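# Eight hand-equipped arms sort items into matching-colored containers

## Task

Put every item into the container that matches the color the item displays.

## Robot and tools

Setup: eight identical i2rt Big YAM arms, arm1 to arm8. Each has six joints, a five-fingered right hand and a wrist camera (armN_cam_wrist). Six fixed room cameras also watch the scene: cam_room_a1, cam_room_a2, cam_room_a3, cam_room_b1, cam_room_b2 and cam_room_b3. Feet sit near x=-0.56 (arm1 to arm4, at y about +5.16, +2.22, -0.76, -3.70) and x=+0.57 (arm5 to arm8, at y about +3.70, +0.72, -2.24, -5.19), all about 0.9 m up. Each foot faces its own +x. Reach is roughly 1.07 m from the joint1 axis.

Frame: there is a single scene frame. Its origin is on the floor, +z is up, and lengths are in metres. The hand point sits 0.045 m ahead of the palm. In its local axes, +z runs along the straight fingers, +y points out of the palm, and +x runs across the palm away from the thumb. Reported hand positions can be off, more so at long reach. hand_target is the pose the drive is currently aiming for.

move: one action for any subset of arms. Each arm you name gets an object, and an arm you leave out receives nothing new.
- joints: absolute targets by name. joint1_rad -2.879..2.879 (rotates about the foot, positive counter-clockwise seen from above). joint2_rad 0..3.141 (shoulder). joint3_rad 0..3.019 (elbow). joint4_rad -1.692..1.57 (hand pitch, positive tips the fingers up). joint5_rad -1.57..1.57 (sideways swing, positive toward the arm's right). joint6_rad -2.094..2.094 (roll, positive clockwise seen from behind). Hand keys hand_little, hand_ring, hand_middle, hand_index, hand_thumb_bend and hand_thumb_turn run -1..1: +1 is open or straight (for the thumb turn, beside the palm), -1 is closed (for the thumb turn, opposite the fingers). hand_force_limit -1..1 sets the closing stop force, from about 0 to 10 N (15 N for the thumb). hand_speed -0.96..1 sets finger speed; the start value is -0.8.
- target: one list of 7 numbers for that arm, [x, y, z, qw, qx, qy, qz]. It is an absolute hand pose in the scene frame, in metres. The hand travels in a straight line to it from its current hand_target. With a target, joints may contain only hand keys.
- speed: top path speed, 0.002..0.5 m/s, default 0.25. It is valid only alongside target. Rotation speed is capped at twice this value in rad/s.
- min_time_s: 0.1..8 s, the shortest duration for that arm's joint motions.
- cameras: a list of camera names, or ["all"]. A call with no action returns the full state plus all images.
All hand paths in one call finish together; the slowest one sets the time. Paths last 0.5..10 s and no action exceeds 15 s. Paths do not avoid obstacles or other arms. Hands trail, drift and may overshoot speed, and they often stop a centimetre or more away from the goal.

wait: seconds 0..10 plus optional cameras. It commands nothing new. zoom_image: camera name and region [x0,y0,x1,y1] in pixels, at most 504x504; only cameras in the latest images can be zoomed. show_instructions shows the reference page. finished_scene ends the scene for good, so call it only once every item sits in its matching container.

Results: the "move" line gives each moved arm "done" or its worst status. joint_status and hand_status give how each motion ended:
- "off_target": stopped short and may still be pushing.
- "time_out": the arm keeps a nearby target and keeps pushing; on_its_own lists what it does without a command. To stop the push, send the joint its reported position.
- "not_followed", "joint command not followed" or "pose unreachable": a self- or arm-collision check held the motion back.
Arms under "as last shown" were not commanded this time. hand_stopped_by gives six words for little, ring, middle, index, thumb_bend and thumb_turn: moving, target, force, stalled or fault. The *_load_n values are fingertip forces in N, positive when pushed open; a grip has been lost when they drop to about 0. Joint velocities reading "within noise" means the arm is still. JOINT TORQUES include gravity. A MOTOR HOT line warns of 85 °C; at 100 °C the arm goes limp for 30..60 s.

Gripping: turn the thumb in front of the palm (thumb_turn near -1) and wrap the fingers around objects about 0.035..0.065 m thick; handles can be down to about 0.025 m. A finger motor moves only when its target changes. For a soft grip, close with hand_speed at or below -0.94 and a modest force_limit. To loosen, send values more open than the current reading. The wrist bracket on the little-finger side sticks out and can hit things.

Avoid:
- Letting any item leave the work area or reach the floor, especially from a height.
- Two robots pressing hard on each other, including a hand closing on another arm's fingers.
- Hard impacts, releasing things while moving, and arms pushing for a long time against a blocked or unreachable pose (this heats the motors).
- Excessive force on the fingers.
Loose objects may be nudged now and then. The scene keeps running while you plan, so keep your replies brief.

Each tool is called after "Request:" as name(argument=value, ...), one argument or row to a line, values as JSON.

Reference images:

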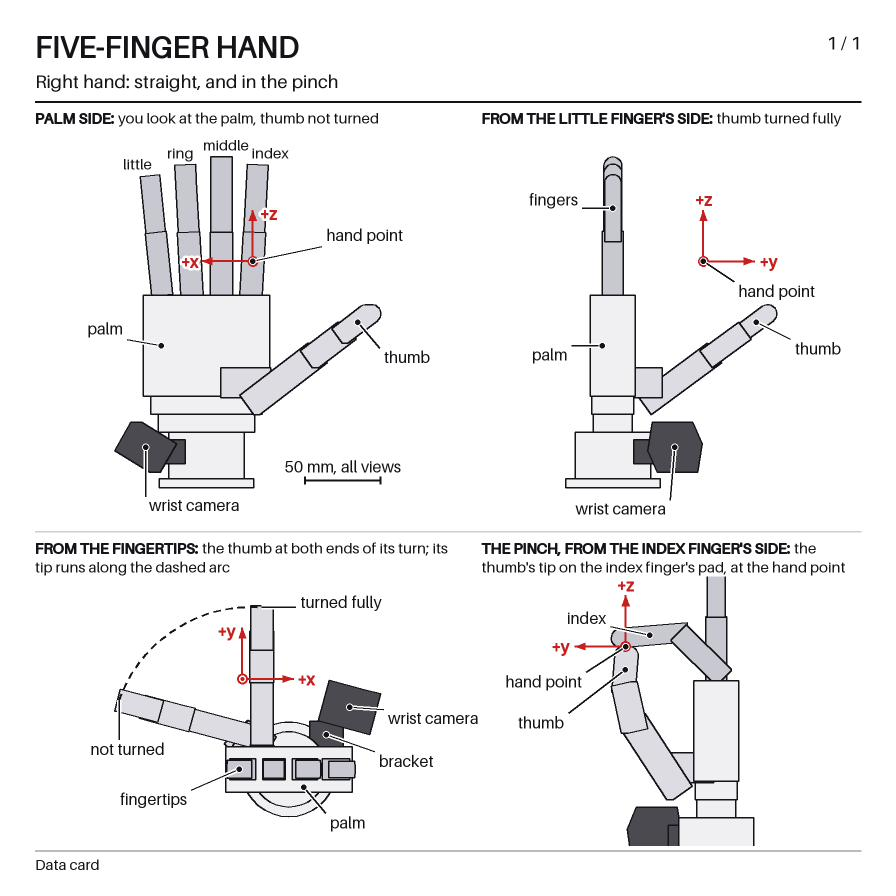

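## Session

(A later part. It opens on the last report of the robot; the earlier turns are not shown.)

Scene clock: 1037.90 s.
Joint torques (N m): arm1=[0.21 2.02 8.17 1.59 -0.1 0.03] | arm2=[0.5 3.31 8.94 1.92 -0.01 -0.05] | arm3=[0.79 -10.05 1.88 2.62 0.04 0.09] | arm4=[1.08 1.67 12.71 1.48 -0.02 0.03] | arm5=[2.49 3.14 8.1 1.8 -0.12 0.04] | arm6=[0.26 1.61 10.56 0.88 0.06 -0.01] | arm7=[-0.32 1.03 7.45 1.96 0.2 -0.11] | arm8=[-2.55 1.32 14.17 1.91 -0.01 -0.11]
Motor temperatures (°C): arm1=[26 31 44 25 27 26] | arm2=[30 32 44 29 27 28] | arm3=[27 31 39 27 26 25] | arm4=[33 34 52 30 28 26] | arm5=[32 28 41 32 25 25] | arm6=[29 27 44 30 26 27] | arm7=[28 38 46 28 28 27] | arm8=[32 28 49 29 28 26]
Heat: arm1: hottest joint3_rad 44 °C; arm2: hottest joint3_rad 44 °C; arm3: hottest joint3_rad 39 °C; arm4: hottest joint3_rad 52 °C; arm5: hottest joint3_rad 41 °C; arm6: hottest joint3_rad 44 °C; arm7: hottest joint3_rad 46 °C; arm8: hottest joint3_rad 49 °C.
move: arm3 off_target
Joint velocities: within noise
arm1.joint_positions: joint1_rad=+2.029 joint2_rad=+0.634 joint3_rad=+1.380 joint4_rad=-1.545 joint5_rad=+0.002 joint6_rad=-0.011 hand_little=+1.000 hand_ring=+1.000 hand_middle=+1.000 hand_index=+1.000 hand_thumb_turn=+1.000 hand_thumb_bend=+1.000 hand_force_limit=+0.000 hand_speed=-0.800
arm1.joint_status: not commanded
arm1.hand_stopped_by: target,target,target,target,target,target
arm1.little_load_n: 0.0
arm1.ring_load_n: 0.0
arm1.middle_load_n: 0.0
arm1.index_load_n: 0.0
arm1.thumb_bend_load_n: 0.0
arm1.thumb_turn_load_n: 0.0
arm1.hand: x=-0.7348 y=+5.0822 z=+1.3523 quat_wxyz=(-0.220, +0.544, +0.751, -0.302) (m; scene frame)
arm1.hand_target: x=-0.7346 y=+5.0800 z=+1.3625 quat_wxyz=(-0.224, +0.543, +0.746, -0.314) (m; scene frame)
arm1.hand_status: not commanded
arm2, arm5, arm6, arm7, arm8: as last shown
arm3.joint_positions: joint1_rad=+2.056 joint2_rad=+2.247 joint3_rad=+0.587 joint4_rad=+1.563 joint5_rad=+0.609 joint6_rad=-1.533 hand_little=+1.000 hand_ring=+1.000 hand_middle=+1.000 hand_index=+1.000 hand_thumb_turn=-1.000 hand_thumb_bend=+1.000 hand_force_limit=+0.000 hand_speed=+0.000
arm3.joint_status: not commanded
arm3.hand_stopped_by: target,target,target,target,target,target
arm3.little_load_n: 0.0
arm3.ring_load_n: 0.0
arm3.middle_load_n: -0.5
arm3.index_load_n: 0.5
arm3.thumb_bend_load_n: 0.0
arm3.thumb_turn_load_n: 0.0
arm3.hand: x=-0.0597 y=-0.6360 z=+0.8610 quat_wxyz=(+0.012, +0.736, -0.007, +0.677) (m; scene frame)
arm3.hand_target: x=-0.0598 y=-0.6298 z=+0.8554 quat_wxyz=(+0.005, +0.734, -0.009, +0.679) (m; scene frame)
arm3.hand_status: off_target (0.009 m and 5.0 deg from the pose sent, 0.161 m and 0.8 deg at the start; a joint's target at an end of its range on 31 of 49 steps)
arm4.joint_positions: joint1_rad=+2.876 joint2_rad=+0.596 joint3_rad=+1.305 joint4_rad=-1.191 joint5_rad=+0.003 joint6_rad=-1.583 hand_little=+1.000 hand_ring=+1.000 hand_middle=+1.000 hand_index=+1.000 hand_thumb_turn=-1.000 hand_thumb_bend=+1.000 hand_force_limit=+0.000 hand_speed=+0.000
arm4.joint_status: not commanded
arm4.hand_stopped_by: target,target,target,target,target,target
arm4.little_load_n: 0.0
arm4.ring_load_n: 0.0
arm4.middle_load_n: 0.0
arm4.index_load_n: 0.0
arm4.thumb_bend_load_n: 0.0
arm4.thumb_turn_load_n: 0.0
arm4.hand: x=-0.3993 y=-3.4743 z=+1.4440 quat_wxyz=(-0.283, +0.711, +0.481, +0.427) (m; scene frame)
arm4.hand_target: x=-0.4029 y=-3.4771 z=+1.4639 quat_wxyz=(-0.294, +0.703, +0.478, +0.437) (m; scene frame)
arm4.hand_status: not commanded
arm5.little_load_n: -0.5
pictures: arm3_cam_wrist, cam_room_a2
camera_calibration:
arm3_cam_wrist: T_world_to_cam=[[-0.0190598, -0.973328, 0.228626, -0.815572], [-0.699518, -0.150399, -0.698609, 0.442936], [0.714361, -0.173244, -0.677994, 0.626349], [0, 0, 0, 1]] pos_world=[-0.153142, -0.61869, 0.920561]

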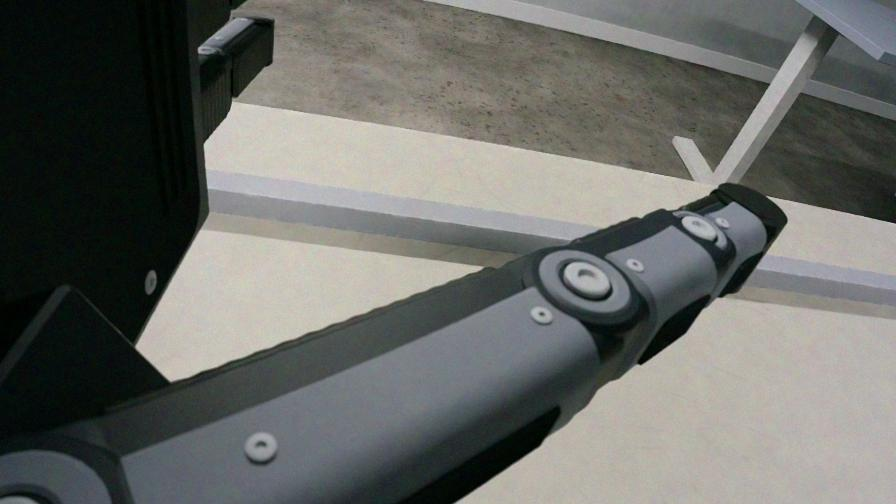

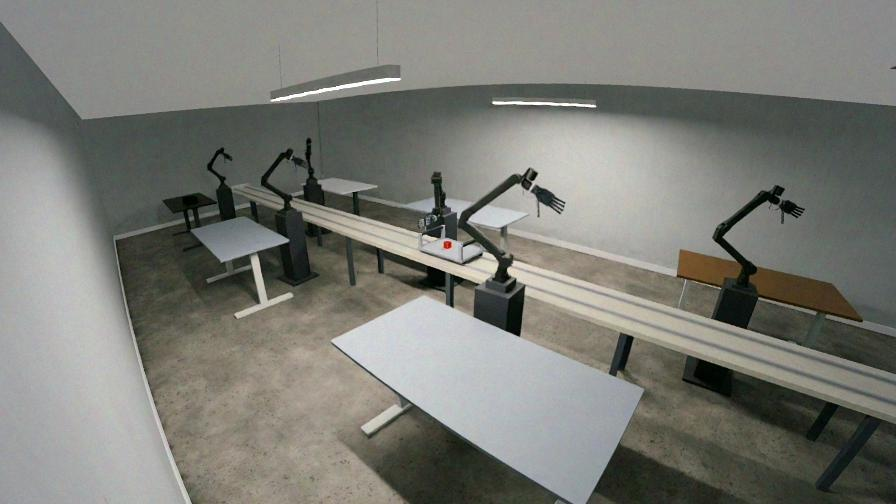

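Request:
move(
  arm3={"target": [-0.05, -0.02, 0.857, 0, 0.7071, 0, 0.7071], "speed": 0.2},
  arm6={"target": [0.28, -0.03, 1.12, 0.7071, 0, -0.7071, 0], "speed": 0.25},
  cameras=["arm6_cam_wrist"],
)

Request:
move(
  arm3={"target": [-0.20, -0.38, 1.0, 0, 0.7071, 0, 0.7071], "speed": 0.3},
)

Request:
move(
  arm3={"joints": {"joint2_rad": 0.6, "joint3_rad": 1.35, "joint4_rad": -1.2, "joint5_rad": 0}, "min_time_s": 3},
  arm6={"target": [-0.01, -0.03, 1.0, 0.7071, 0, -0.7071, 0], "speed": 0.2},
  cameras=["arm6_cam_wrist"],
)

Scene clock: 1058.73 s.
Joint torques (N m): arm1=[0.21 2.02 8.17 1.58 -0.1 0.04] | arm2=[0.5 3.25 8.99 1.92 -0.02 -0.05] | arm3=[1.26 -23.24 12.14 1.11 -1 0.24] | arm4=[0.97 1.73 12.71 1.47 0 0.03] | arm5=[2.43 3.14 8.1 1.81 -0.12 0.05] | arm6=[0.38 7.88 5.64 -0.34 -0.39 -0.07] | arm7=[-0.32 1.2 7.47 1.91 0.19 -0.1] | arm8=[-2.67 1.32 14 1.83 -0.01 -0.11]
Motor temperatures (°C): arm1=[26 30 44 25 27 26] | arm2=[30 32 44 29 27 28] | arm3=[27 33 38 27 26 25] | arm4=[32 34 53 30 28 26] | arm5=[32 28 41 32 25 25] | arm6=[29 27 43 30 27 27] | arm7=[28 36 44 28 28 27] | arm8=[32 28 49 29 28 26]
Heat: arm1: hottest joint3_rad 44 °C; arm2: hottest joint3_rad 44 °C; arm3: hottest joint3_rad 38 °C; arm4: hottest joint3_rad 53 °C; arm5: hottest joint3_rad 41 °C; arm6: hottest joint3_rad 43 °C; arm7: hottest joint3_rad 44 °C; arm8: hottest joint3_rad 49 °C.
move: arm3 off_target; arm6 off_target
Joint velocities: within noise
arm1, arm2, arm4, arm5, arm7: as last shown
arm1.little_load_n: -0.5
arm3.joint_positions: joint1_rad=+2.672 joint2_rad=+3.095 joint3_rad=+2.851 joint4_rad=+0.221 joint5_rad=+1.196 joint6_rad=-1.579 hand_little=+1.000 hand_ring=+1.000 hand_middle=+1.000 hand_index=+1.000 hand_thumb_turn=-1.000 hand_thumb_bend=+1.000 hand_force_limit=+0.000 hand_speed=+0.000
arm3.joint_status: not commanded
arm3.hand_stopped_by: target,target,target,target,target,target
arm3.little_load_n: 0.0
arm3.ring_load_n: 0.0
arm3.middle_load_n: 0.0
arm3.index_load_n: -0.5
arm3.thumb_bend_load_n: 0.0
arm3.thumb_turn_load_n: 0.5
arm3.hand: x=-0.0399 y=-0.0339 z=+0.8717 quat_wxyz=(+0.006, +0.711, +0.008, +0.703) (m; scene frame)
arm3.hand_target: x=-0.0513 y=-0.0223 z=+0.8576 quat_wxyz=(-0.017, +0.711, +0.011, +0.703) (m; scene frame)
arm3.hand_status: off_target (0.023 m and 1.4 deg from the pose sent, 0.616 m and 5.0 deg at the start; a joint's target at an end of its range on 81 of 235 steps)
arm4.thumb_turn_load_n: 0.5
arm5.little_load_n: 0.0
arm6.joint_positions: joint1_rad=+0.720 joint2_rad=+0.005 joint3_rad=+1.046 joint4_rad=-1.681 joint5_rad=-1.554 joint6_rad=-1.300 hand_little=+1.000 hand_ring=+1.000 hand_middle=+1.000 hand_index=+1.000 hand_thumb_turn=+1.000 hand_thumb_bend=+1.000 hand_force_limit=+0.000 hand_speed=-0.800
arm6.joint_status: not commanded
arm6.hand_stopped_by: target,target,target,target,target,target
arm6.little_load_n: 0.0
arm6.ring_load_n: 0.0
arm6.middle_load_n: 0.0
arm6.index_load_n: 0.0
arm6.thumb_bend_load_n: 0.0
arm6.thumb_turn_load_n: 0.0
arm6.hand: x=+0.4779 y=+0.5223 z=+1.3251 quat_wxyz=(-0.471, +0.057, +0.706, -0.525) (m; scene frame)
arm6.hand_target: x=+0.4807 y=+0.5206 z=+1.3233 quat_wxyz=(-0.471, +0.052, +0.707, -0.525) (m; scene frame)
arm6.hand_status: off_target (0.621 m and 67.3 deg from the pose sent, 1.098 m and 89.1 deg at the start; pose on its path clipped on 203 of 240 steps; a joint's target at an end of its range on 203 of 240 steps)
arm8.joint_positions: joint1_rad=-2.572 joint2_rad=+0.594 joint3_rad=+1.301 joint4_rad=-1.195 joint5_rad=-0.002 joint6_rad=-1.591 hand_little=+1.000 hand_ring=+1.000 hand_middle=+1.000 hand_index=+1.000 hand_thumb_turn=+1.000 hand_thumb_bend=+1.000 hand_force_limit=+0.000 hand_speed=+0.000
arm8.joint_status: not commanded
arm8.hand_stopped_by: target,target,target,target,target,target
arm8.little_load_n: 0.0
arm8.ring_load_n: 0.0
arm8.middle_load_n: 0.0
arm8.index_load_n: 0.0
arm8.thumb_bend_load_n: 0.0
arm8.thumb_turn_load_n: 0.0
arm8.hand: x=+0.4812 y=-4.9310 z=+1.3930 quat_wxyz=(+0.444, -0.424, -0.747, -0.255) (m; scene frame)
arm8.hand_target: x=+0.4866 y=-4.9327 z=+1.4156 quat_wxyz=(+0.455, -0.423, -0.737, -0.268) (m; scene frame)
arm8.hand_status: not commanded
pictures: arm6_cam_wrist
camera_calibration:
arm6_cam_wrist: T_world_to_cam=[[-0.571761, 0.601465, -0.557969, 0.69469], [0.665521, -0.0576796, -0.744147, 0.708489], [-0.479762, -0.796814, -0.367309, 1.24984], [0, 0, 0, 1]] pos_world=[0.525306, 0.618922, 1.37391]

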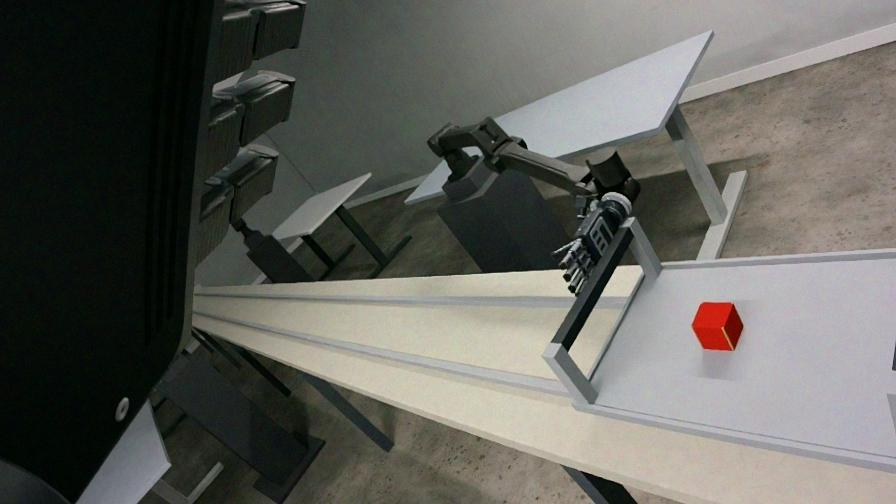

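Scene clock: 1060.97 s.
Joint torques (N m): arm1=[0.15 2.08 8.18 1.59 -0.1 0.04] | arm2=[0.5 3.37 8.96 1.91 -0.01 -0.05] | arm3=[0.97 -13.51 3.47 1.91 -0.31 0.05] | arm4=[1.08 1.85 12.74 1.51 -0.03 0.03] | arm5=[2.43 3.14 8.12 1.81 -0.12 0.04] | arm6=[0.79 7.88 5.61 -0.29 -0.39 -0.08] | arm7=[-0.38 1.03 7.5 1.94 0.2 -0.1] | arm8=[-2.55 1.38 14.09 1.88 0.01 -0.11]
Motor temperatures (°C): arm1=[26 30 44 25 27 26] | arm2=[30 32 44 29 27 28] | arm3=[27 33 38 27 26 25] | arm4=[32 33 53 30 28 26] | arm5=[32 28 41 32 25 25] | arm6=[29 27 43 30 27 27] | arm7=[28 36 44 28 28 27] | arm8=[32 28 50 29 28 26]
Heat: arm1: hottest joint3_rad 44 °C; arm2: hottest joint3_rad 44 °C; arm3: hottest joint3_rad 38 °C; arm4: hottest joint3_rad 53 °C; arm5: hottest joint3_rad 41 °C; arm6: hottest joint3_rad 43 °C; arm7: hottest joint3_rad 44 °C; arm8: hottest joint3_rad 50 °C.
move: arm3 done
Joint velocities: within noise
arm1, arm2, arm4, arm5, arm6, arm7, arm8: as last shown
arm1.little_load_n: 0.0
arm3.joint_positions: joint1_rad=+2.713 joint2_rad=+1.955 joint3_rad=+0.851 joint4_rad=+1.113 joint5_rad=+1.253 joint6_rad=-1.601 hand_little=+1.000 hand_ring=+1.000 hand_middle=+1.000 hand_index=+1.000 hand_thumb_turn=-1.000 hand_thumb_bend=+1.000 hand_force_limit=+0.000 hand_speed=+0.000
arm3.joint_status: not commanded
arm3.hand_stopped_by: target,target,target,target,target,target
arm3.little_load_n: 0.0
arm3.ring_load_n: 0.0
arm3.middle_load_n: 0.0
arm3.index_load_n: 0.0
arm3.thumb_bend_load_n: 0.0
arm3.thumb_turn_load_n: 0.0
arm3.hand: x=-0.1949 y=-0.3807 z=+0.9998 quat_wxyz=(+0.009, +0.707, -0.001, +0.707) (m; scene frame)
arm3.hand_target: x=-0.2000 y=-0.3799 z=+1.0000 quat_wxyz=(+0.000, +0.707, +0.000, +0.707) (m; scene frame)
arm3.hand_status: done (0.005 m and 1.0 deg from the pose sent, 0.402 m and 1.4 deg at the start)
arm4.thumb_turn_load_n: 0.0
arm6.joint_positions: joint1_rad=+0.721 joint2_rad=+0.005 joint3_rad=+1.046 joint4_rad=-1.681 joint5_rad=-1.554 joint6_rad=-1.304 hand_little=+1.000 hand_ring=+1.000 hand_middle=+1.000 hand_index=+1.000 hand_thumb_turn=+1.000 hand_thumb_bend=+1.000 hand_force_limit=+0.000 hand_speed=-0.800
arm6.hand: x=+0.4780 y=+0.5223 z=+1.3251 quat_wxyz=(-0.472, +0.056, +0.706, -0.525) (m; scene frame)
pictures: none

Scene clock: 1070.10 s.
Joint torques (N m): arm1=[0.21 2.02 8.18 1.58 -0.1 0.04] | arm2=[0.5 3.31 8.96 1.89 -0.02 -0.05] | arm3=[0.44 4.13 9.42 1.65 -0.32 0.07] | arm4=[1.32 1.96 12.71 1.48 -0.01 0.03] | arm5=[2.43 3.19 8.1 1.8 -0.12 0.05] | arm6=[0.21 -21.48 15.43 0.32 0.03 -0.02] | arm7=[-0.38 0.97 7.43 1.92 0.19 -0.09] | arm8=[-2.2 1.32 14.08 1.83 -0.01 -0.11]
Motor temperatures (°C): arm1=[26 30 44 25 27 26] | arm2=[30 32 44 29 27 28] | arm3=[27 32 39 27 26 25] | arm4=[32 33 53 30 28 26] | arm5=[32 28 41 32 25 25] | arm6=[29 28 42 30 27 27] | arm7=[28 36 44 28 28 27] | arm8=[32 28 50 29 28 26]
Heat: arm1: hottest joint3_rad 44 °C; arm2: hottest joint3_rad 44 °C; arm3: hottest joint3_rad 39 °C; arm4: hottest joint3_rad 53 °C; arm5: hottest joint3_rad 41 °C; arm6: hottest joint3_rad 42 °C; arm7: hottest joint3_rad 44 °C; arm8: hottest joint3_rad 50 °C.
move: arm3 done; arm6 moving
Joint velocities: arm1=[within noise] | arm2=[within noise] | arm3=[within noise] | arm4=[within noise] | arm5=[within noise] | arm6=[-0.005 0.357 0.735 -0.413 -0.037 0.037] | arm7=[within noise] | arm8=[within noise]
arm1, arm2, arm4, arm5, arm7, arm8: as last shown
arm1.thumb_turn_load_n: -0.5
arm3.joint_positions: joint1_rad=+2.713 joint2_rad=+0.594 joint3_rad=+1.313 joint4_rad=-1.191 joint5_rad=+0.003 joint6_rad=-1.600 hand_little=+1.000 hand_ring=+1.000 hand_middle=+1.000 hand_index=+1.000 hand_thumb_turn=-1.000 hand_thumb_bend=+1.000 hand_force_limit=+0.000 hand_speed=+0.000
arm3.joint_status: all done
arm3.hand_stopped_by: target,target,target,target,target,target
arm3.little_load_n: 0.0
arm3.ring_load_n: 0.0
arm3.middle_load_n: 0.0
arm3.index_load_n: 0.0
arm3.thumb_bend_load_n: 0.0
arm3.thumb_turn_load_n: 0.5
arm3.hand: x=-0.3982 y=-0.5439 z=+1.4153 quat_wxyz=(-0.300, +0.687, +0.502, +0.432) (m; scene frame)
arm3.hand_target: x=-0.4023 y=-0.5451 z=+1.4299 quat_wxyz=(-0.311, +0.681, +0.500, +0.436) (m; scene frame)
arm3.hand_status: not commanded
arm4.thumb_bend_load_n: 0.5
arm6.joint_positions: joint1_rad=+2.659 joint2_rad=+2.908 joint3_rad=+2.786 joint4_rad=+0.125 joint5_rad=+1.039 joint6_rad=-1.591 hand_little=+1.000 hand_ring=+1.000 hand_middle=+1.000 hand_index=+1.000 hand_thumb_turn=+1.000 hand_thumb_bend=+1.000 hand_force_limit=+0.000 hand_speed=-0.800
arm6.joint_status: not commanded
arm6.hand_stopped_by: target,target,target,target,target,target
arm6.little_load_n: 0.0
arm6.ring_load_n: -0.5
arm6.middle_load_n: 0.0
arm6.index_load_n: 0.0
arm6.thumb_bend_load_n: 0.0
arm6.thumb_turn_load_n: 0.0
arm6.hand: x=-0.0032 y=-0.0234 z=+0.9894 quat_wxyz=(-0.706, -0.038, +0.706, -0.034) (m; scene frame)
arm6.hand_target: x=-0.0077 y=-0.0256 z=+1.0004 quat_wxyz=(-0.710, -0.031, +0.702, -0.042) (m; scene frame)
arm6.hand_status: moving (0.014 m and 5.8 deg from the pose sent, 0.806 m and 67.2 deg at the start; pose on its path clipped on 239 of 274 steps; a joint's target at an end of its range on 155 of 274 steps)
pictures: arm6_cam_wrist
camera_calibration:
arm6_cam_wrist: T_world_to_cam=[[-0.0990105, 0.939218, 0.328735, -0.307365], [0.407623, 0.33965, -0.847633, 0.858277], [-0.907767, 0.0500754, -0.416476, 0.527997], [0, 0, 0, 1]] pos_world=[0.0990124, -0.0292709, 1.04844]

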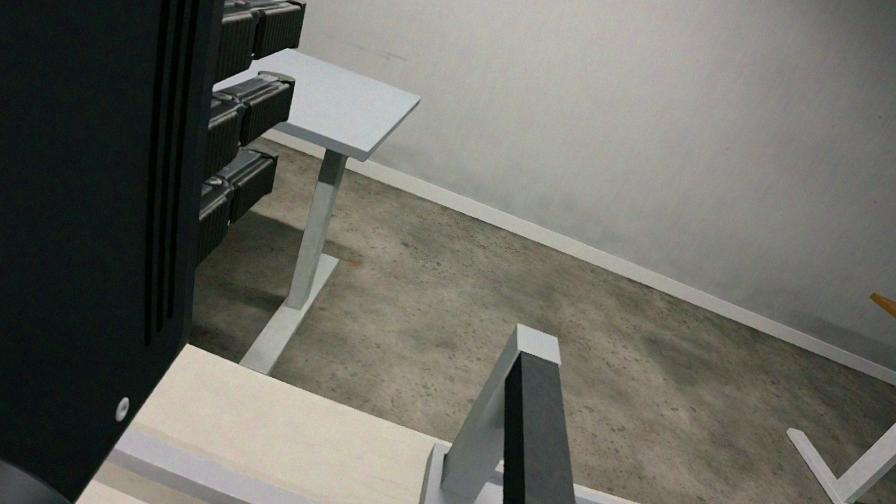

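Request:
move(
  arm6={"target": [-0.03, -0.03, 0.862, 0.7071, 0, -0.7071, 0], "speed": 0.15},
  arm2={"joints": {"joint1_rad": -2.6, "joint5_rad": -0.5, "joint6_rad": -1.57, "hand_thumb_turn": -1, "hand_speed": 0}, "min_time_s": 4},
  cameras=["arm6_cam_wrist"],
)

Request:
move(
  arm6={"target": [-0.06, 1.45, 0.87, 0.7071, 0, -0.7071, 0], "speed": 0.2},
  arm2={"joints": {"joint2_rad": 1.5, "joint3_rad": 0.7, "joint4_rad": 0.8, "joint5_rad": -1.04}, "min_time_s": 4},
  cameras=["arm6_cam_wrist", "arm2_cam_wrist"],
)

Scene clock: 1105.10 s.
Joint torques (N m): arm1=[0.15 2.02 8.18 1.59 -0.1 0.04] | arm2=[-0.26 3.37 8.91 1.85 -0.2 -0.15] | arm3=[0.56 4.19 9.37 1.72 -0.3 0.07] | arm4=[1.08 1.85 12.71 1.48 -0.03 0.02] | arm5=[2.43 3.19 8.09 1.8 -0.12 0.04] | arm6=[0.21 -21.13 14.84 1.05 0.01 0.08] | arm7=[-0.32 1.08 7.46 1.94 0.19 -0.11] | arm8=[-2.26 1.55 14.06 1.89 0.01 -0.1]
Motor temperatures (°C): arm1=[26 30 44 25 27 26] | arm2=[30 32 44 29 27 28] | arm3=[27 30 40 26 26 25] | arm4=[32 33 53 30 28 26] | arm5=[31 28 41 32 25 25] | arm6=[29 31 50 30 26 27] | arm7=[28 34 43 28 28 27] | arm8=[31 28 50 29 28 26]
Heat: arm1: hottest joint3_rad 44 °C; arm2: hottest joint3_rad 44 °C; arm3: hottest joint3_rad 40 °C; arm4: hottest joint3_rad 53 °C; arm5: hottest joint3_rad 41 °C; arm6: hottest joint3_rad 50 °C; arm7: hottest joint3_rad 43 °C; arm8: hottest joint3_rad 50 °C.
move: arm2 done; arm6 off_target
Joint velocities: within noise
arm1, arm3, arm4, arm5, arm8: as last shown
arm1.thumb_turn_load_n: 0.0
arm2.joint_positions: joint1_rad=-2.591 joint2_rad=+0.560 joint3_rad=+1.435 joint4_rad=-1.169 joint5_rad=-0.498 joint6_rad=-1.558 hand_little=+1.000 hand_ring=+1.000 hand_middle=+1.000 hand_index=+1.000 hand_thumb_turn=-1.000 hand_thumb_bend=+1.000 hand_force_limit=+0.000 hand_speed=+0.000
arm2.joint_status: all done
arm2.hand_stopped_by: target,target,target,target,target,target
arm2.little_load_n: 0.0
arm2.ring_load_n: 0.0
arm2.middle_load_n: 0.0
arm2.index_load_n: 0.0
arm2.thumb_bend_load_n: 0.0
arm2.thumb_turn_load_n: 0.0
arm2.hand: x=-0.4273 y=+2.0354 z=+1.4502 quat_wxyz=(+0.100, +0.747, -0.256, +0.605) (m; scene frame)
arm2.hand_target: x=-0.4303 y=+2.0361 z=+1.4622 quat_wxyz=(+0.112, +0.742, -0.249, +0.612) (m; scene frame)
arm2.hand_status: not commanded
arm3.thumb_turn_load_n: 0.0
arm4.thumb_bend_load_n: 0.0
arm5.little_load_n: 0.5
arm6.joint_positions: joint1_rad=+2.626 joint2_rad=+3.110 joint3_rad=+2.875 joint4_rad=+0.145 joint5_rad=+0.886 joint6_rad=-1.515 hand_little=+1.000 hand_ring=+1.000 hand_middle=+1.000 hand_index=+1.000 hand_thumb_turn=+1.000 hand_thumb_bend=+1.000 hand_force_limit=+0.000 hand_speed=-0.800
arm6.joint_status: not commanded
arm6.hand_stopped_by: target,target,target,target,target,target
arm6.little_load_n: 0.0
arm6.ring_load_n: 0.0
arm6.middle_load_n: 0.0
arm6.index_load_n: 0.0
arm6.thumb_bend_load_n: 0.0
arm6.thumb_turn_load_n: 0.0
arm6.hand: x=-0.0245 y=-0.0261 z=+0.8507 quat_wxyz=(-0.683, -0.081, +0.722, -0.075) (m; scene frame)
arm6.hand_target: x=-0.0287 y=-0.0279 z=+0.8624 quat_wxyz=(-0.692, -0.063, +0.714, -0.092) (m; scene frame)
arm6.hand_status: off_target (0.013 m and 13.1 deg from the pose sent, 0.130 m and 5.8 deg at the start; a joint's target at an end of its range on 122 of 129 steps)
arm7.joint_positions: joint1_rad=-2.555 joint2_rad=+0.591 joint3_rad=+1.347 joint4_rad=-1.189 joint5_rad=-0.003 joint6_rad=-1.567 hand_little=+1.000 hand_ring=+1.000 hand_middle=+1.000 hand_index=+1.000 hand_thumb_turn=+1.000 hand_thumb_bend=+1.000 hand_force_limit=+0.000 hand_speed=-0.800
arm7.joint_status: not commanded
arm7.hand_stopped_by: target,target,target,target,target,target
arm7.little_load_n: 0.0
arm7.ring_load_n: 0.0
arm7.middle_load_n: 0.0
arm7.index_load_n: 0.0
arm7.thumb_bend_load_n: 0.0
arm7.thumb_turn_load_n: 0.0
arm7.hand: x=+0.4746 y=-1.9983 z=+1.4199 quat_wxyz=(+0.486, -0.357, -0.766, -0.222) (m; scene frame)
arm7.hand_target: x=+0.4733 y=-1.9972 z=+1.4174 quat_wxyz=(+0.479, -0.356, -0.771, -0.221) (m; scene frame)
arm7.hand_status: not commanded
pictures: arm6_cam_wrist
camera_calibration:
arm6_cam_wrist: T_world_to_cam=[[-0.228417, 0.917999, 0.324197, -0.261226], [0.411563, 0.392832, -0.822374, 0.730243], [-0.882293, -0.0544165, -0.467544, 0.492392], [0, 0, 0, 1]] pos_world=[0.0742243, -0.0202638, 0.915437]

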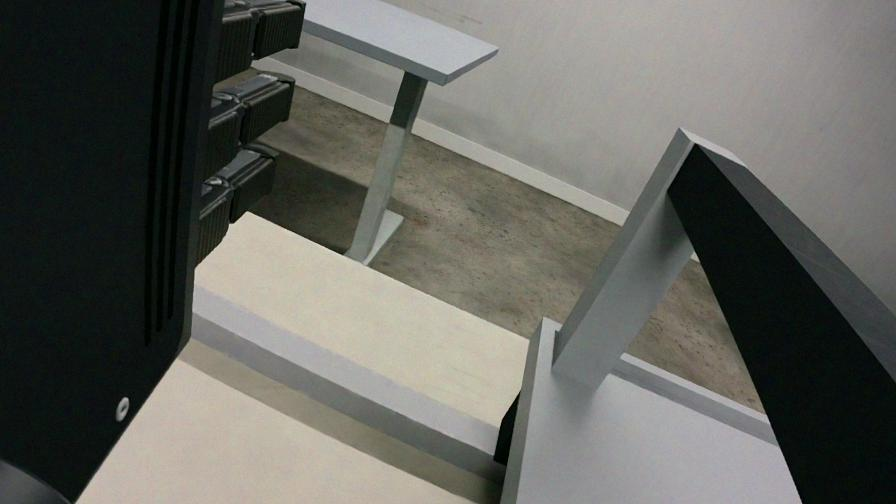

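Scene clock: 1113.87 s.
Joint torques (N m): arm1=[0.21 2.02 8.17 1.61 -0.1 0.04] | arm2=[-0.15 -9.93 7.19 1.94 -0.1 -0.19] | arm3=[1.08 4.66 9.46 1.68 -0.31 0.08] | arm4=[1.14 1.73 12.67 1.57 -0.02 0.02] | arm5=[2.43 3.19 8.1 1.8 -0.12 0.05] | arm6=[-1.08 -18.08 14.95 -0.03 0.2 -0.26] | arm7=[-0.32 1.08 7.45 1.89 0.2 -0.09] | arm8=[-2.49 1.2 14.05 1.94 -0.01 -0.11]
Motor temperatures (°C): arm1=[26 30 44 25 27 26] | arm2=[30 32 44 29 27 28] | arm3=[27 30 40 26 26 25] | arm4=[32 33 54 30 28 26] | arm5=[31 28 41 32 25 25] | arm6=[29 32 48 30 27 28] | arm7=[28 34 42 28 28 27] | arm8=[31 28 50 29 28 26]
Heat: arm1: hottest joint3_rad 44 °C; arm2: hottest joint3_rad 44 °C; arm3: hottest joint3_rad 40 °C; arm4: hottest joint3_rad 54 °C; arm5: hottest joint3_rad 41 °C; arm6: hottest joint3_rad 48 °C; arm7: hottest joint3_rad 42 °C; arm8: hottest joint3_rad 50 °C.
move: arm2 done; arm6 off_target
Joint velocities: within noise
arm1, arm3, arm4, arm5, arm7, arm8: as last shown
arm1.middle_load_n: 0.5
arm2.joint_positions: joint1_rad=-2.591 joint2_rad=+1.489 joint3_rad=+0.698 joint4_rad=+0.785 joint5_rad=-1.038 joint6_rad=-1.559 hand_little=+1.000 hand_ring=+1.000 hand_middle=+1.000 hand_index=+1.000 hand_thumb_turn=-1.000 hand_thumb_bend=+1.000 hand_force_limit=+0.000 hand_speed=+0.000
arm2.joint_status: all done
arm2.hand_stopped_by: target,target,target,target,target,target
arm2.little_load_n: 0.0
arm2.ring_load_n: 0.0
arm2.middle_load_n: 0.0
arm2.index_load_n: 0.0
arm2.thumb_bend_load_n: 0.0
arm2.thumb_turn_load_n: 0.5
arm2.hand: x=-0.1735 y=+1.8193 z=+1.0874 quat_wxyz=(-0.017, +0.704, +0.001, +0.710) (m; scene frame)
arm2.hand_target: x=-0.1762 y=+1.8141 z=+1.0865 quat_wxyz=(-0.008, +0.703, +0.004, +0.711) (m; scene frame)
arm2.hand_status: not commanded
arm4.thumb_turn_load_n: 0.5
arm6.joint_positions: joint1_rad=+0.525 joint2_rad=+2.707 joint3_rad=+2.088 joint4_rad=+0.596 joint5_rad=-1.018 joint6_rad=-1.558 hand_little=+1.000 hand_ring=+1.000 hand_middle=+1.000 hand_index=+1.000 hand_thumb_turn=+1.000 hand_thumb_bend=+1.000 hand_force_limit=+0.000 hand_speed=-0.800
arm6.joint_status: not commanded
arm6.hand_stopped_by: target,target,target,target,target,target
arm6.little_load_n: 0.0
arm6.ring_load_n: 0.0
arm6.middle_load_n: 0.0
arm6.index_load_n: 0.0
arm6.thumb_bend_load_n: 0.0
arm6.thumb_turn_load_n: 0.5
arm6.hand: x=-0.0650 y=+1.4228 z=+0.8656 quat_wxyz=(-0.702, +0.007, +0.712, -0.024) (m; scene frame)
arm6.hand_target: x=-0.0573 y=+1.4471 z=+0.8707 quat_wxyz=(-0.707, +0.001, +0.707, +0.001) (m; scene frame)
arm6.hand_status: off_target (0.028 m and 3.0 deg from the pose sent, 1.477 m and 13.1 deg at the start; pose on its path clipped on 197 of 263 steps)
arm7.little_load_n: -0.5
pictures: arm2_cam_wrist, arm6_cam_wrist
camera_calibration:
arm2_cam_wrist: T_world_to_cam=[[0.0280291, -0.984118, 0.175291, 1.60913], [-0.553334, -0.161317, -0.817189, 1.07764], [0.832488, -0.0740894, -0.549067, 0.992682], [0, 0, 0, 1]] pos_world=[-0.275202, 1.83097, 1.14362]
arm6_cam_wrist: T_world_to_cam=[[-0.0307777, 0.959161, 0.281182, -1.61392], [0.446109, 0.264924, -0.85487, 0.402401], [-0.894449, 0.0991269, -0.436044, 0.295891], [0, 0, 0, 1]] pos_world=[0.035472, 1.41207, 0.926827]

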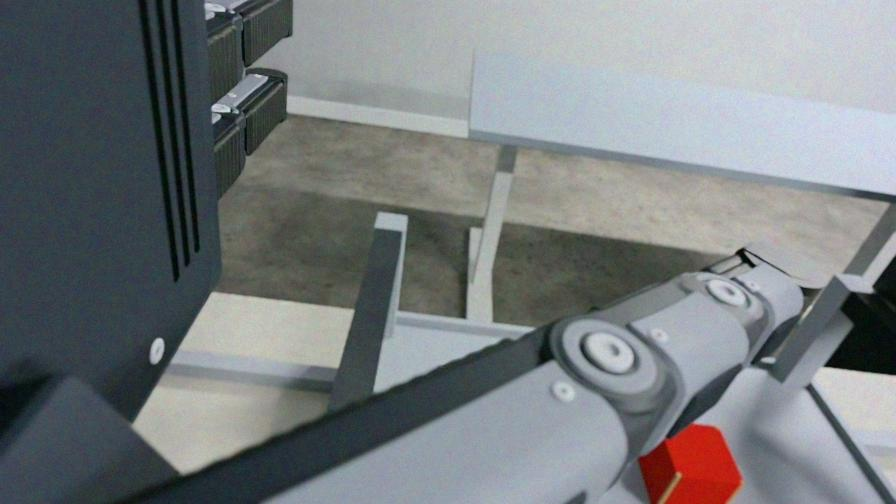

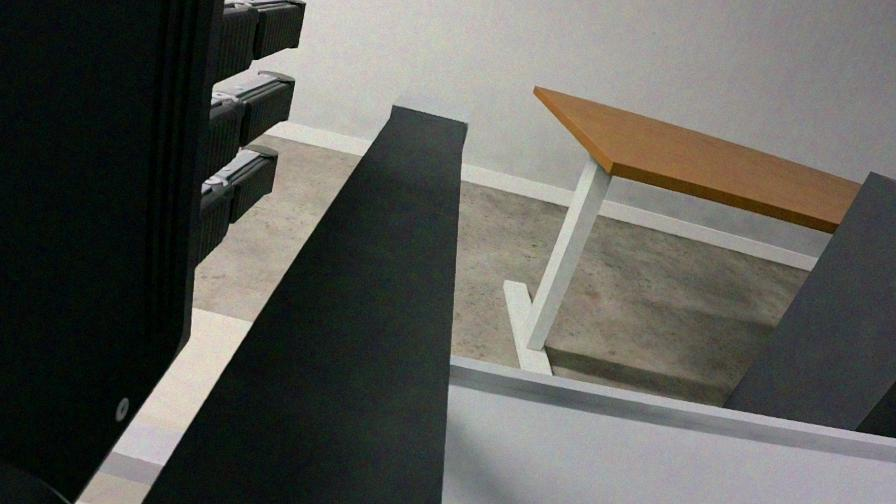

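Request:
move(
  arm6={"target": [-0.02, 1.29, 0.93, 0.7071, 0, -0.7071, 0], "speed": 0.25},
  arm2={"target": [-0.10, 1.70, 1.05, 0, 0.7071, 0, 0.7071], "speed": 0.25},
)

Request:
move(
  arm6={"joints": {"joint2_rad": 0.6, "joint3_rad": 1.35, "joint4_rad": -1.2, "joint5_rad": 0}, "min_time_s": 3},
  arm2={"target": [-0.08, 1.69, 0.857, 0, 0.7071, 0, 0.7071], "speed": 0.15},
  cameras=["arm2_cam_wrist"],
)

Request:
move(
  arm2={"target": [-0.04, 2.95, 0.857, 0, 0.7071, 0, 0.7071], "speed": 0.2},
  cameras=["arm2_cam_wrist"],
)

Scene clock: 1133.07 s.
Joint torques (N m): arm1=[0.15 2.02 8.17 1.59 -0.1 0.04] | arm2=[1.14 -15.27 10.5 1.22 0.02 -0.18] | arm3=[0.91 4.37 9.57 1.69 -0.27 0.08] | arm4=[1.14 1.85 12.7 1.52 -0.01 0.04] | arm5=[2.49 3.14 8.12 1.8 -0.12 0.04] | arm6=[0.09 -18.08 6.23 1.31 0.01 -0.08] | arm7=[-0.38 1.14 7.45 1.94 0.19 -0.09] | arm8=[-2.26 1.14 14.08 1.84 0 -0.11]
Motor temperatures (°C): arm1=[26 30 44 25 27 26] | arm2=[30 33 42 29 27 28] | arm3=[27 30 40 26 26 25] | arm4=[32 32 54 30 28 26] | arm5=[31 28 41 32 25 25] | arm6=[29 33 49 30 27 28] | arm7=[28 34 42 28 28 27] | arm8=[31 28 50 29 28 26]
Heat: arm1: hottest joint3_rad 44 °C; arm2: hottest joint3_rad 42 °C; arm3: hottest joint3_rad 40 °C; arm4: hottest joint3_rad 54 °C; arm5: hottest joint3_rad 41 °C; arm6: hottest joint3_rad 49 °C; arm7: hottest joint3_rad 42 °C; arm8: hottest joint3_rad 50 °C.
move: arm2 off_target; arm6 off_target
Joint velocities: within noise
arm1, arm3, arm4, arm5, arm7, arm8: as last shown
arm1.middle_load_n: 0.0
arm1.index_load_n: -0.5
arm2.joint_positions: joint1_rad=-2.591 joint2_rad=+1.837 joint3_rad=+1.029 joint4_rad=+0.770 joint5_rad=-1.009 joint6_rad=-1.582 hand_little=+1.000 hand_ring=+1.000 hand_middle=+1.000 hand_index=+1.000 hand_thumb_turn=-1.000 hand_thumb_bend=+1.000 hand_force_limit=+0.000 hand_speed=+0.000
arm2.joint_status: not commanded
arm2.hand_stopped_by: target,target,target,target,target,target
arm2.little_load_n: 0.0
arm2.ring_load_n: 0.0
arm2.middle_load_n: 0.0
arm2.index_load_n: 0.0
arm2.thumb_bend_load_n: 0.0
arm2.thumb_turn_load_n: 0.5
arm2.hand: x=-0.1099 y=+1.7095 z=+1.0410 quat_wxyz=(-0.009, +0.711, -0.011, +0.704) (m; scene frame)
arm2.hand_target: x=-0.1005 y=+1.7006 z=+1.0502 quat_wxyz=(+0.000, +0.707, +0.000, +0.707) (m; scene frame)
arm2.hand_status: off_target (0.016 m and 1.7 deg from the pose sent, 0.145 m and 2.0 deg at the start)
arm3.thumb_turn_load_n: 0.5
arm4.thumb_turn_load_n: 0.0
arm5.little_load_n: 0.0
arm6.joint_positions: joint1_rad=+0.589 joint2_rad=+2.335 joint3_rad=+1.421 joint4_rad=+0.890 joint5_rad=-0.934 joint6_rad=-1.573 hand_little=+1.000 hand_ring=+1.000 hand_middle=+1.000 hand_index=+1.000 hand_thumb_turn=+1.000 hand_thumb_bend=+1.000 hand_force_limit=+0.000 hand_speed=-0.800
arm6.joint_status: not commanded
arm6.hand_stopped_by: target,target,target,target,target,target
arm6.little_load_n: 0.0
arm6.ring_load_n: 0.0
arm6.middle_load_n: 0.0
arm6.index_load_n: 0.0
arm6.thumb_bend_load_n: 0.0
arm6.thumb_turn_load_n: 0.0
arm6.hand: x=-0.0218 y=+1.2878 z=+0.9153 quat_wxyz=(-0.701, +0.008, +0.713, -0.012) (m; scene frame)
arm6.hand_target: x=-0.0202 y=+1.2899 z=+0.9298 quat_wxyz=(-0.707, +0.000, +0.707, +0.000) (m; scene frame)
arm6.hand_status: off_target (0.015 m and 1.9 deg from the pose sent, 0.154 m and 3.0 deg at the start)
arm7.little_load_n: 0.0
pictures: none

Scene clock: 1136.70 s.
Joint torques (N m): arm1=[0.15 2.02 8.17 1.58 -0.1 0.03] | arm2=[1.44 -18.49 6.86 1.96 0.02 -0.09] | arm3=[0.91 4.13 9.51 1.65 -0.28 0.06] | arm4=[1.03 1.73 12.68 1.47 -0.02 0.03] | arm5=[2.49 3.19 8.09 1.83 -0.11 0.04] | arm6=[-0.03 2.84 7.98 0.36 0.06 -0.08] | arm7=[-0.21 1.03 7.43 1.99 0.19 -0.1] | arm8=[-2.55 1.14 14.05 1.95 -0.01 -0.11]
Motor temperatures (°C): arm1=[26 30 44 25 27 26] | arm2=[30 33 42 29 27 28] | arm3=[27 30 41 26 26 25] | arm4=[32 32 54 30 28 26] | arm5=[31 28 41 32 25 25] | arm6=[29 33 48 30 27 28] | arm7=[28 34 42 28 28 27] | arm8=[31 28 50 29 28 26]
Heat: arm1: hottest joint3_rad 44 °C; arm2: hottest joint3_rad 42 °C; arm3: hottest joint3_rad 41 °C; arm4: hottest joint3_rad 54 °C; arm5: hottest joint3_rad 41 °C; arm6: hottest joint3_rad 48 °C; arm7: hottest joint3_rad 42 °C; arm8: hottest joint3_rad 50 °C.
move: arm2 off_target; arm6 done
Joint velocities: within noise
arm1, arm3, arm4, arm7, arm8: as last shown
arm1.index_load_n: 0.0
arm2.joint_positions: joint1_rad=-2.578 joint2_rad=+2.306 joint3_rad=+1.133 joint4_rad=+1.122 joint5_rad=-0.993 joint6_rad=-1.591 hand_little=+1.000 hand_ring=+1.000 hand_middle=+1.000 hand_index=+1.000 hand_thumb_turn=-1.000 hand_thumb_bend=+1.000 hand_force_limit=+0.000 hand_speed=+0.000
arm2.joint_status: not commanded
arm2.hand_stopped_by: target,target,target,target,target,target
arm2.little_load_n: 0.0
arm2.ring_load_n: 0.0
arm2.middle_load_n: 0.0
arm2.index_load_n: 0.0
arm2.thumb_bend_load_n: 0.0
arm2.thumb_turn_load_n: 0.0
arm2.hand: x=-0.0903 y=+1.6940 z=+0.8506 quat_wxyz=(-0.008, +0.713, -0.013, +0.701) (m; scene frame)
arm2.hand_target: x=-0.0803 y=+1.6904 z=+0.8570 quat_wxyz=(+0.000, +0.707, +0.000, +0.707) (m; scene frame)
arm2.hand_status: off_target (0.013 m and 2.0 deg from the pose sent, 0.187 m and 1.7 deg at the start)
arm3.middle_load_n: 0.5
arm3.thumb_turn_load_n: 0.0
arm5.joint_positions: joint1_rad=+0.097 joint2_rad=+0.578 joint3_rad=+1.357 joint4_rad=-1.396 joint5_rad=-0.019 joint6_rad=-1.393 hand_little=+1.000 hand_ring=+1.000 hand_middle=+1.000 hand_index=+1.000 hand_thumb_turn=+1.000 hand_thumb_bend=+1.000 hand_force_limit=+0.000 hand_speed=-0.800
arm5.joint_status: not commanded
arm5.hand_stopped_by: target,target,target,target,target,target
arm5.little_load_n: 0.0
arm5.ring_load_n: 0.0
arm5.middle_load_n: 0.0
arm5.index_load_n: 0.0
arm5.thumb_bend_load_n: 0.0
arm5.thumb_turn_load_n: 0.0
arm5.hand: x=+0.6268 y=+3.9038 z=+1.3650 quat_wxyz=(-0.366, +0.670, +0.580, +0.284) (m; scene frame)
arm5.hand_target: x=+0.6269 y=+3.9034 z=+1.3777 quat_wxyz=(-0.376, +0.665, +0.576, +0.292) (m; scene frame)
arm5.hand_status: not commanded
arm6.joint_positions: joint1_rad=+0.589 joint2_rad=+0.592 joint3_rad=+1.357 joint4_rad=-1.191 joint5_rad=-0.002 joint6_rad=-1.573 hand_little=+1.000 hand_ring=+1.000 hand_middle=+1.000 hand_index=+1.000 hand_thumb_turn=+1.000 hand_thumb_bend=+1.000 hand_force_limit=+0.000 hand_speed=-0.800
arm6.joint_status: all done
arm6.hand_stopped_by: target,target,target,target,target,target
arm6.little_load_n: 0.0
arm6.ring_load_n: 0.0
arm6.middle_load_n: 0.0
arm6.index_load_n: -0.5
arm6.thumb_bend_load_n: 0.0
arm6.thumb_turn_load_n: 0.5
arm6.hand: x=+0.4508 y=+0.9604 z=+1.4268 quat_wxyz=(-0.481, +0.378, +0.754, +0.239) (m; scene frame)
arm6.hand_target: x=+0.4502 y=+0.9631 z=+1.4195 quat_wxyz=(-0.471, +0.380, +0.760, +0.237) (m; scene frame)
arm6.hand_status: not commanded
arm7.index_load_n: -0.5
arm8.thumb_bend_load_n: 0.5
pictures: arm2_cam_wrist
camera_calibration:
arm2_cam_wrist: T_world_to_cam=[[0.00156694, -0.985603, 0.16907, 1.53043], [-0.57848, -0.138803, -0.8038, 0.858294], [0.815695, -0.0965438, -0.570369, 0.838774], [0, 0, 0, 1]] pos_world=[-0.190076, 1.70851, 0.909559]

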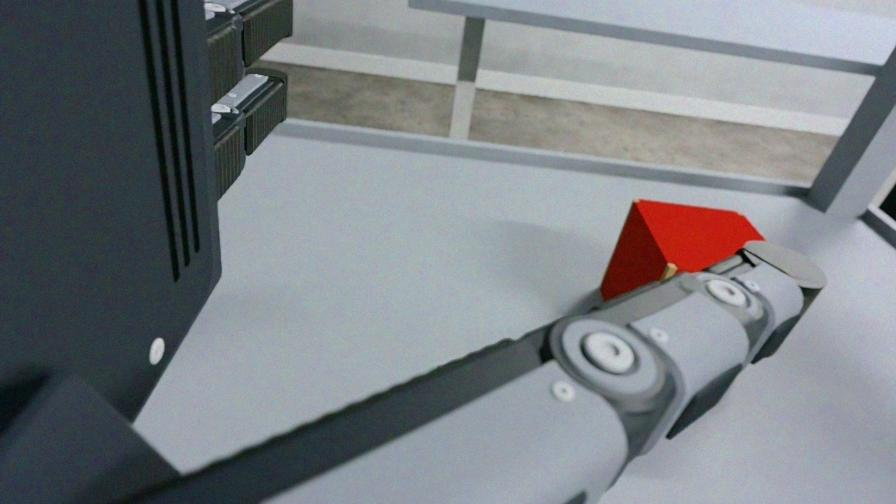

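Scene clock: 1144.47 s.
Joint torques (N m): arm1=[0.15 2.02 8.17 1.59 -0.1 0.04] | arm2=[-0.62 -26.81 13.71 0.92 -1.08 0.11] | arm3=[0.91 4.31 9.36 1.83 -0.27 0.04] | arm4=[0.97 1.85 12.7 1.51 -0.04 0.02] | arm5=[2.43 3.14 8.12 1.81 -0.12 0.04] | arm6=[0.09 2.84 7.79 0.38 0.07 -0.07] | arm7=[-0.5 1.14 7.46 1.95 0.2 -0.11] | arm8=[-2.73 1.44 14.04 1.92 -0.02 -0.11]
Motor temperatures (°C): arm1=[26 30 44 25 27 26] | arm2=[30 34 42 29 27 28] | arm3=[27 29 41 26 26 25] | arm4=[32 32 54 30 28 26] | arm5=[31 28 41 32 25 25] | arm6=[29 33 47 30 27 27] | arm7=[28 34 42 28 28 27] | arm8=[31 28 50 29 28 26]
Heat: arm1: hottest joint3_rad 44 °C; arm2: hottest joint3_rad 42 °C; arm3: hottest joint3_rad 41 °C; arm4: hottest joint3_rad 54 °C; arm5: hottest joint3_rad 41 °C; arm6: hottest joint3_rad 47 °C; arm7: hottest joint3_rad 42 °C; arm8: hottest joint3_rad 50 °C.
move: arm2 off_target
Joint velocities: within noise
arm1.joint_positions: joint1_rad=+2.029 joint2_rad=+0.634 joint3_rad=+1.380 joint4_rad=-1.545 joint5_rad=+0.002 joint6_rad=-0.011 hand_little=+1.000 hand_ring=+1.000 hand_middle=+1.000 hand_index=+1.000 hand_thumb_turn=+1.000 hand_thumb_bend=+1.000 hand_force_limit=+0.000 hand_speed=-0.800
arm1.joint_status: not commanded
arm1.hand_stopped_by: target,target,target,target,target,target
arm1.little_load_n: 0.0
arm1.ring_load_n: 0.0
arm1.middle_load_n: 0.0
arm1.index_load_n: 0.0
arm1.thumb_bend_load_n: 0.0
arm1.thumb_turn_load_n: 0.0
arm1.hand: x=-0.7348 y=+5.0822 z=+1.3523 quat_wxyz=(-0.220, +0.544, +0.751, -0.302) (m; scene frame)
arm1.hand_target: x=-0.7346 y=+5.0800 z=+1.3625 quat_wxyz=(-0.224, +0.543, +0.746, -0.314) (m; scene frame)
arm1.hand_status: not commanded
arm2.joint_positions: joint1_rad=-0.406 joint2_rad=+3.074 joint3_rad=+2.879 joint4_rad=+0.148 joint5_rad=+1.141 joint6_rad=-1.545 hand_little=+1.000 hand_ring=+1.000 hand_middle=+1.000 hand_index=+1.000 hand_thumb_turn=-1.000 hand_thumb_bend=+1.000 hand_force_limit=+0.000 hand_speed=+0.000
arm2.joint_status: not commanded
arm2.hand_stopped_by: target,target,target,target,target,target
arm2.little_load_n: 0.0
arm2.ring_load_n: 0.0
arm2.middle_load_n: 0.0
arm2.index_load_n: 0.0
arm2.thumb_bend_load_n: 0.0
arm2.thumb_turn_load_n: 0.5
arm2.hand: x=-0.0510 y=+2.9476 z=+0.8638 quat_wxyz=(-0.007, +0.710, +0.015, +0.704) (m; scene frame)
arm2.hand_target: x=-0.0412 y=+2.9480 z=+0.8576 quat_wxyz=(-0.021, +0.709, +0.015, +0.704) (m; scene frame)
arm2.hand_status: off_target (0.013 m and 1.9 deg from the pose sent, 1.257 m and 2.0 deg at the start; pose on its path clipped on 28 of 233 steps; a joint's target at an end of its range on 82 of 233 steps)
arm3, arm5, arm6, arm7, arm8: as last shown
arm3.middle_load_n: 0.0
arm3.thumb_turn_load_n: 0.5
arm4.joint_positions: joint1_rad=+2.876 joint2_rad=+0.596 joint3_rad=+1.305 joint4_rad=-1.191 joint5_rad=+0.003 joint6_rad=-1.583 hand_little=+1.000 hand_ring=+1.000 hand_middle=+1.000 hand_index=+1.000 hand_thumb_turn=-1.000 hand_thumb_bend=+1.000 hand_force_limit=+0.000 hand_speed=+0.000
arm4.joint_status: not commanded
arm4.hand_stopped_by: target,target,target,target,target,target
arm4.little_load_n: 0.0
arm4.ring_load_n: -0.5
arm4.middle_load_n: 0.0
arm4.index_load_n: 0.0
arm4.thumb_bend_load_n: 0.0
arm4.thumb_turn_load_n: 0.0
arm4.hand: x=-0.3993 y=-3.4743 z=+1.4440 quat_wxyz=(-0.283, +0.711, +0.481, +0.427) (m; scene frame)
arm4.hand_target: x=-0.4029 y=-3.4771 z=+1.4639 quat_wxyz=(-0.294, +0.703, +0.478, +0.437) (m; scene frame)
arm4.hand_status: not commanded
arm6.index_load_n: 0.0
arm6.thumb_turn_load_n: 0.0
arm7.index_load_n: 0.0
arm8.thumb_bend_load_n: 0.0
pictures: arm2_cam_wrist
camera_calibration:
arm2_cam_wrist: T_world_to_cam=[[0.037516, -0.977332, 0.20836, 2.70716], [-0.564849, -0.192741, -0.802369, 1.22394], [0.824341, -0.0875904, -0.559276, 0.899692], [0, 0, 0, 1]] pos_world=[-0.151875, 2.96051, 0.92116]

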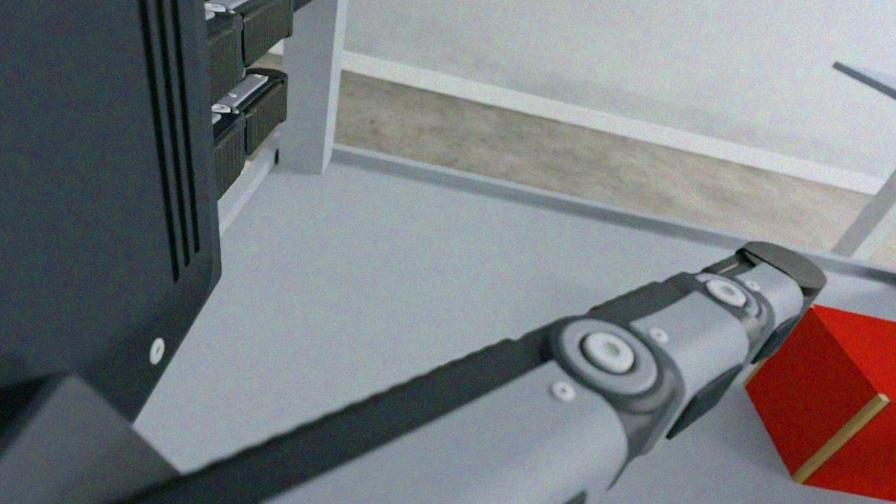

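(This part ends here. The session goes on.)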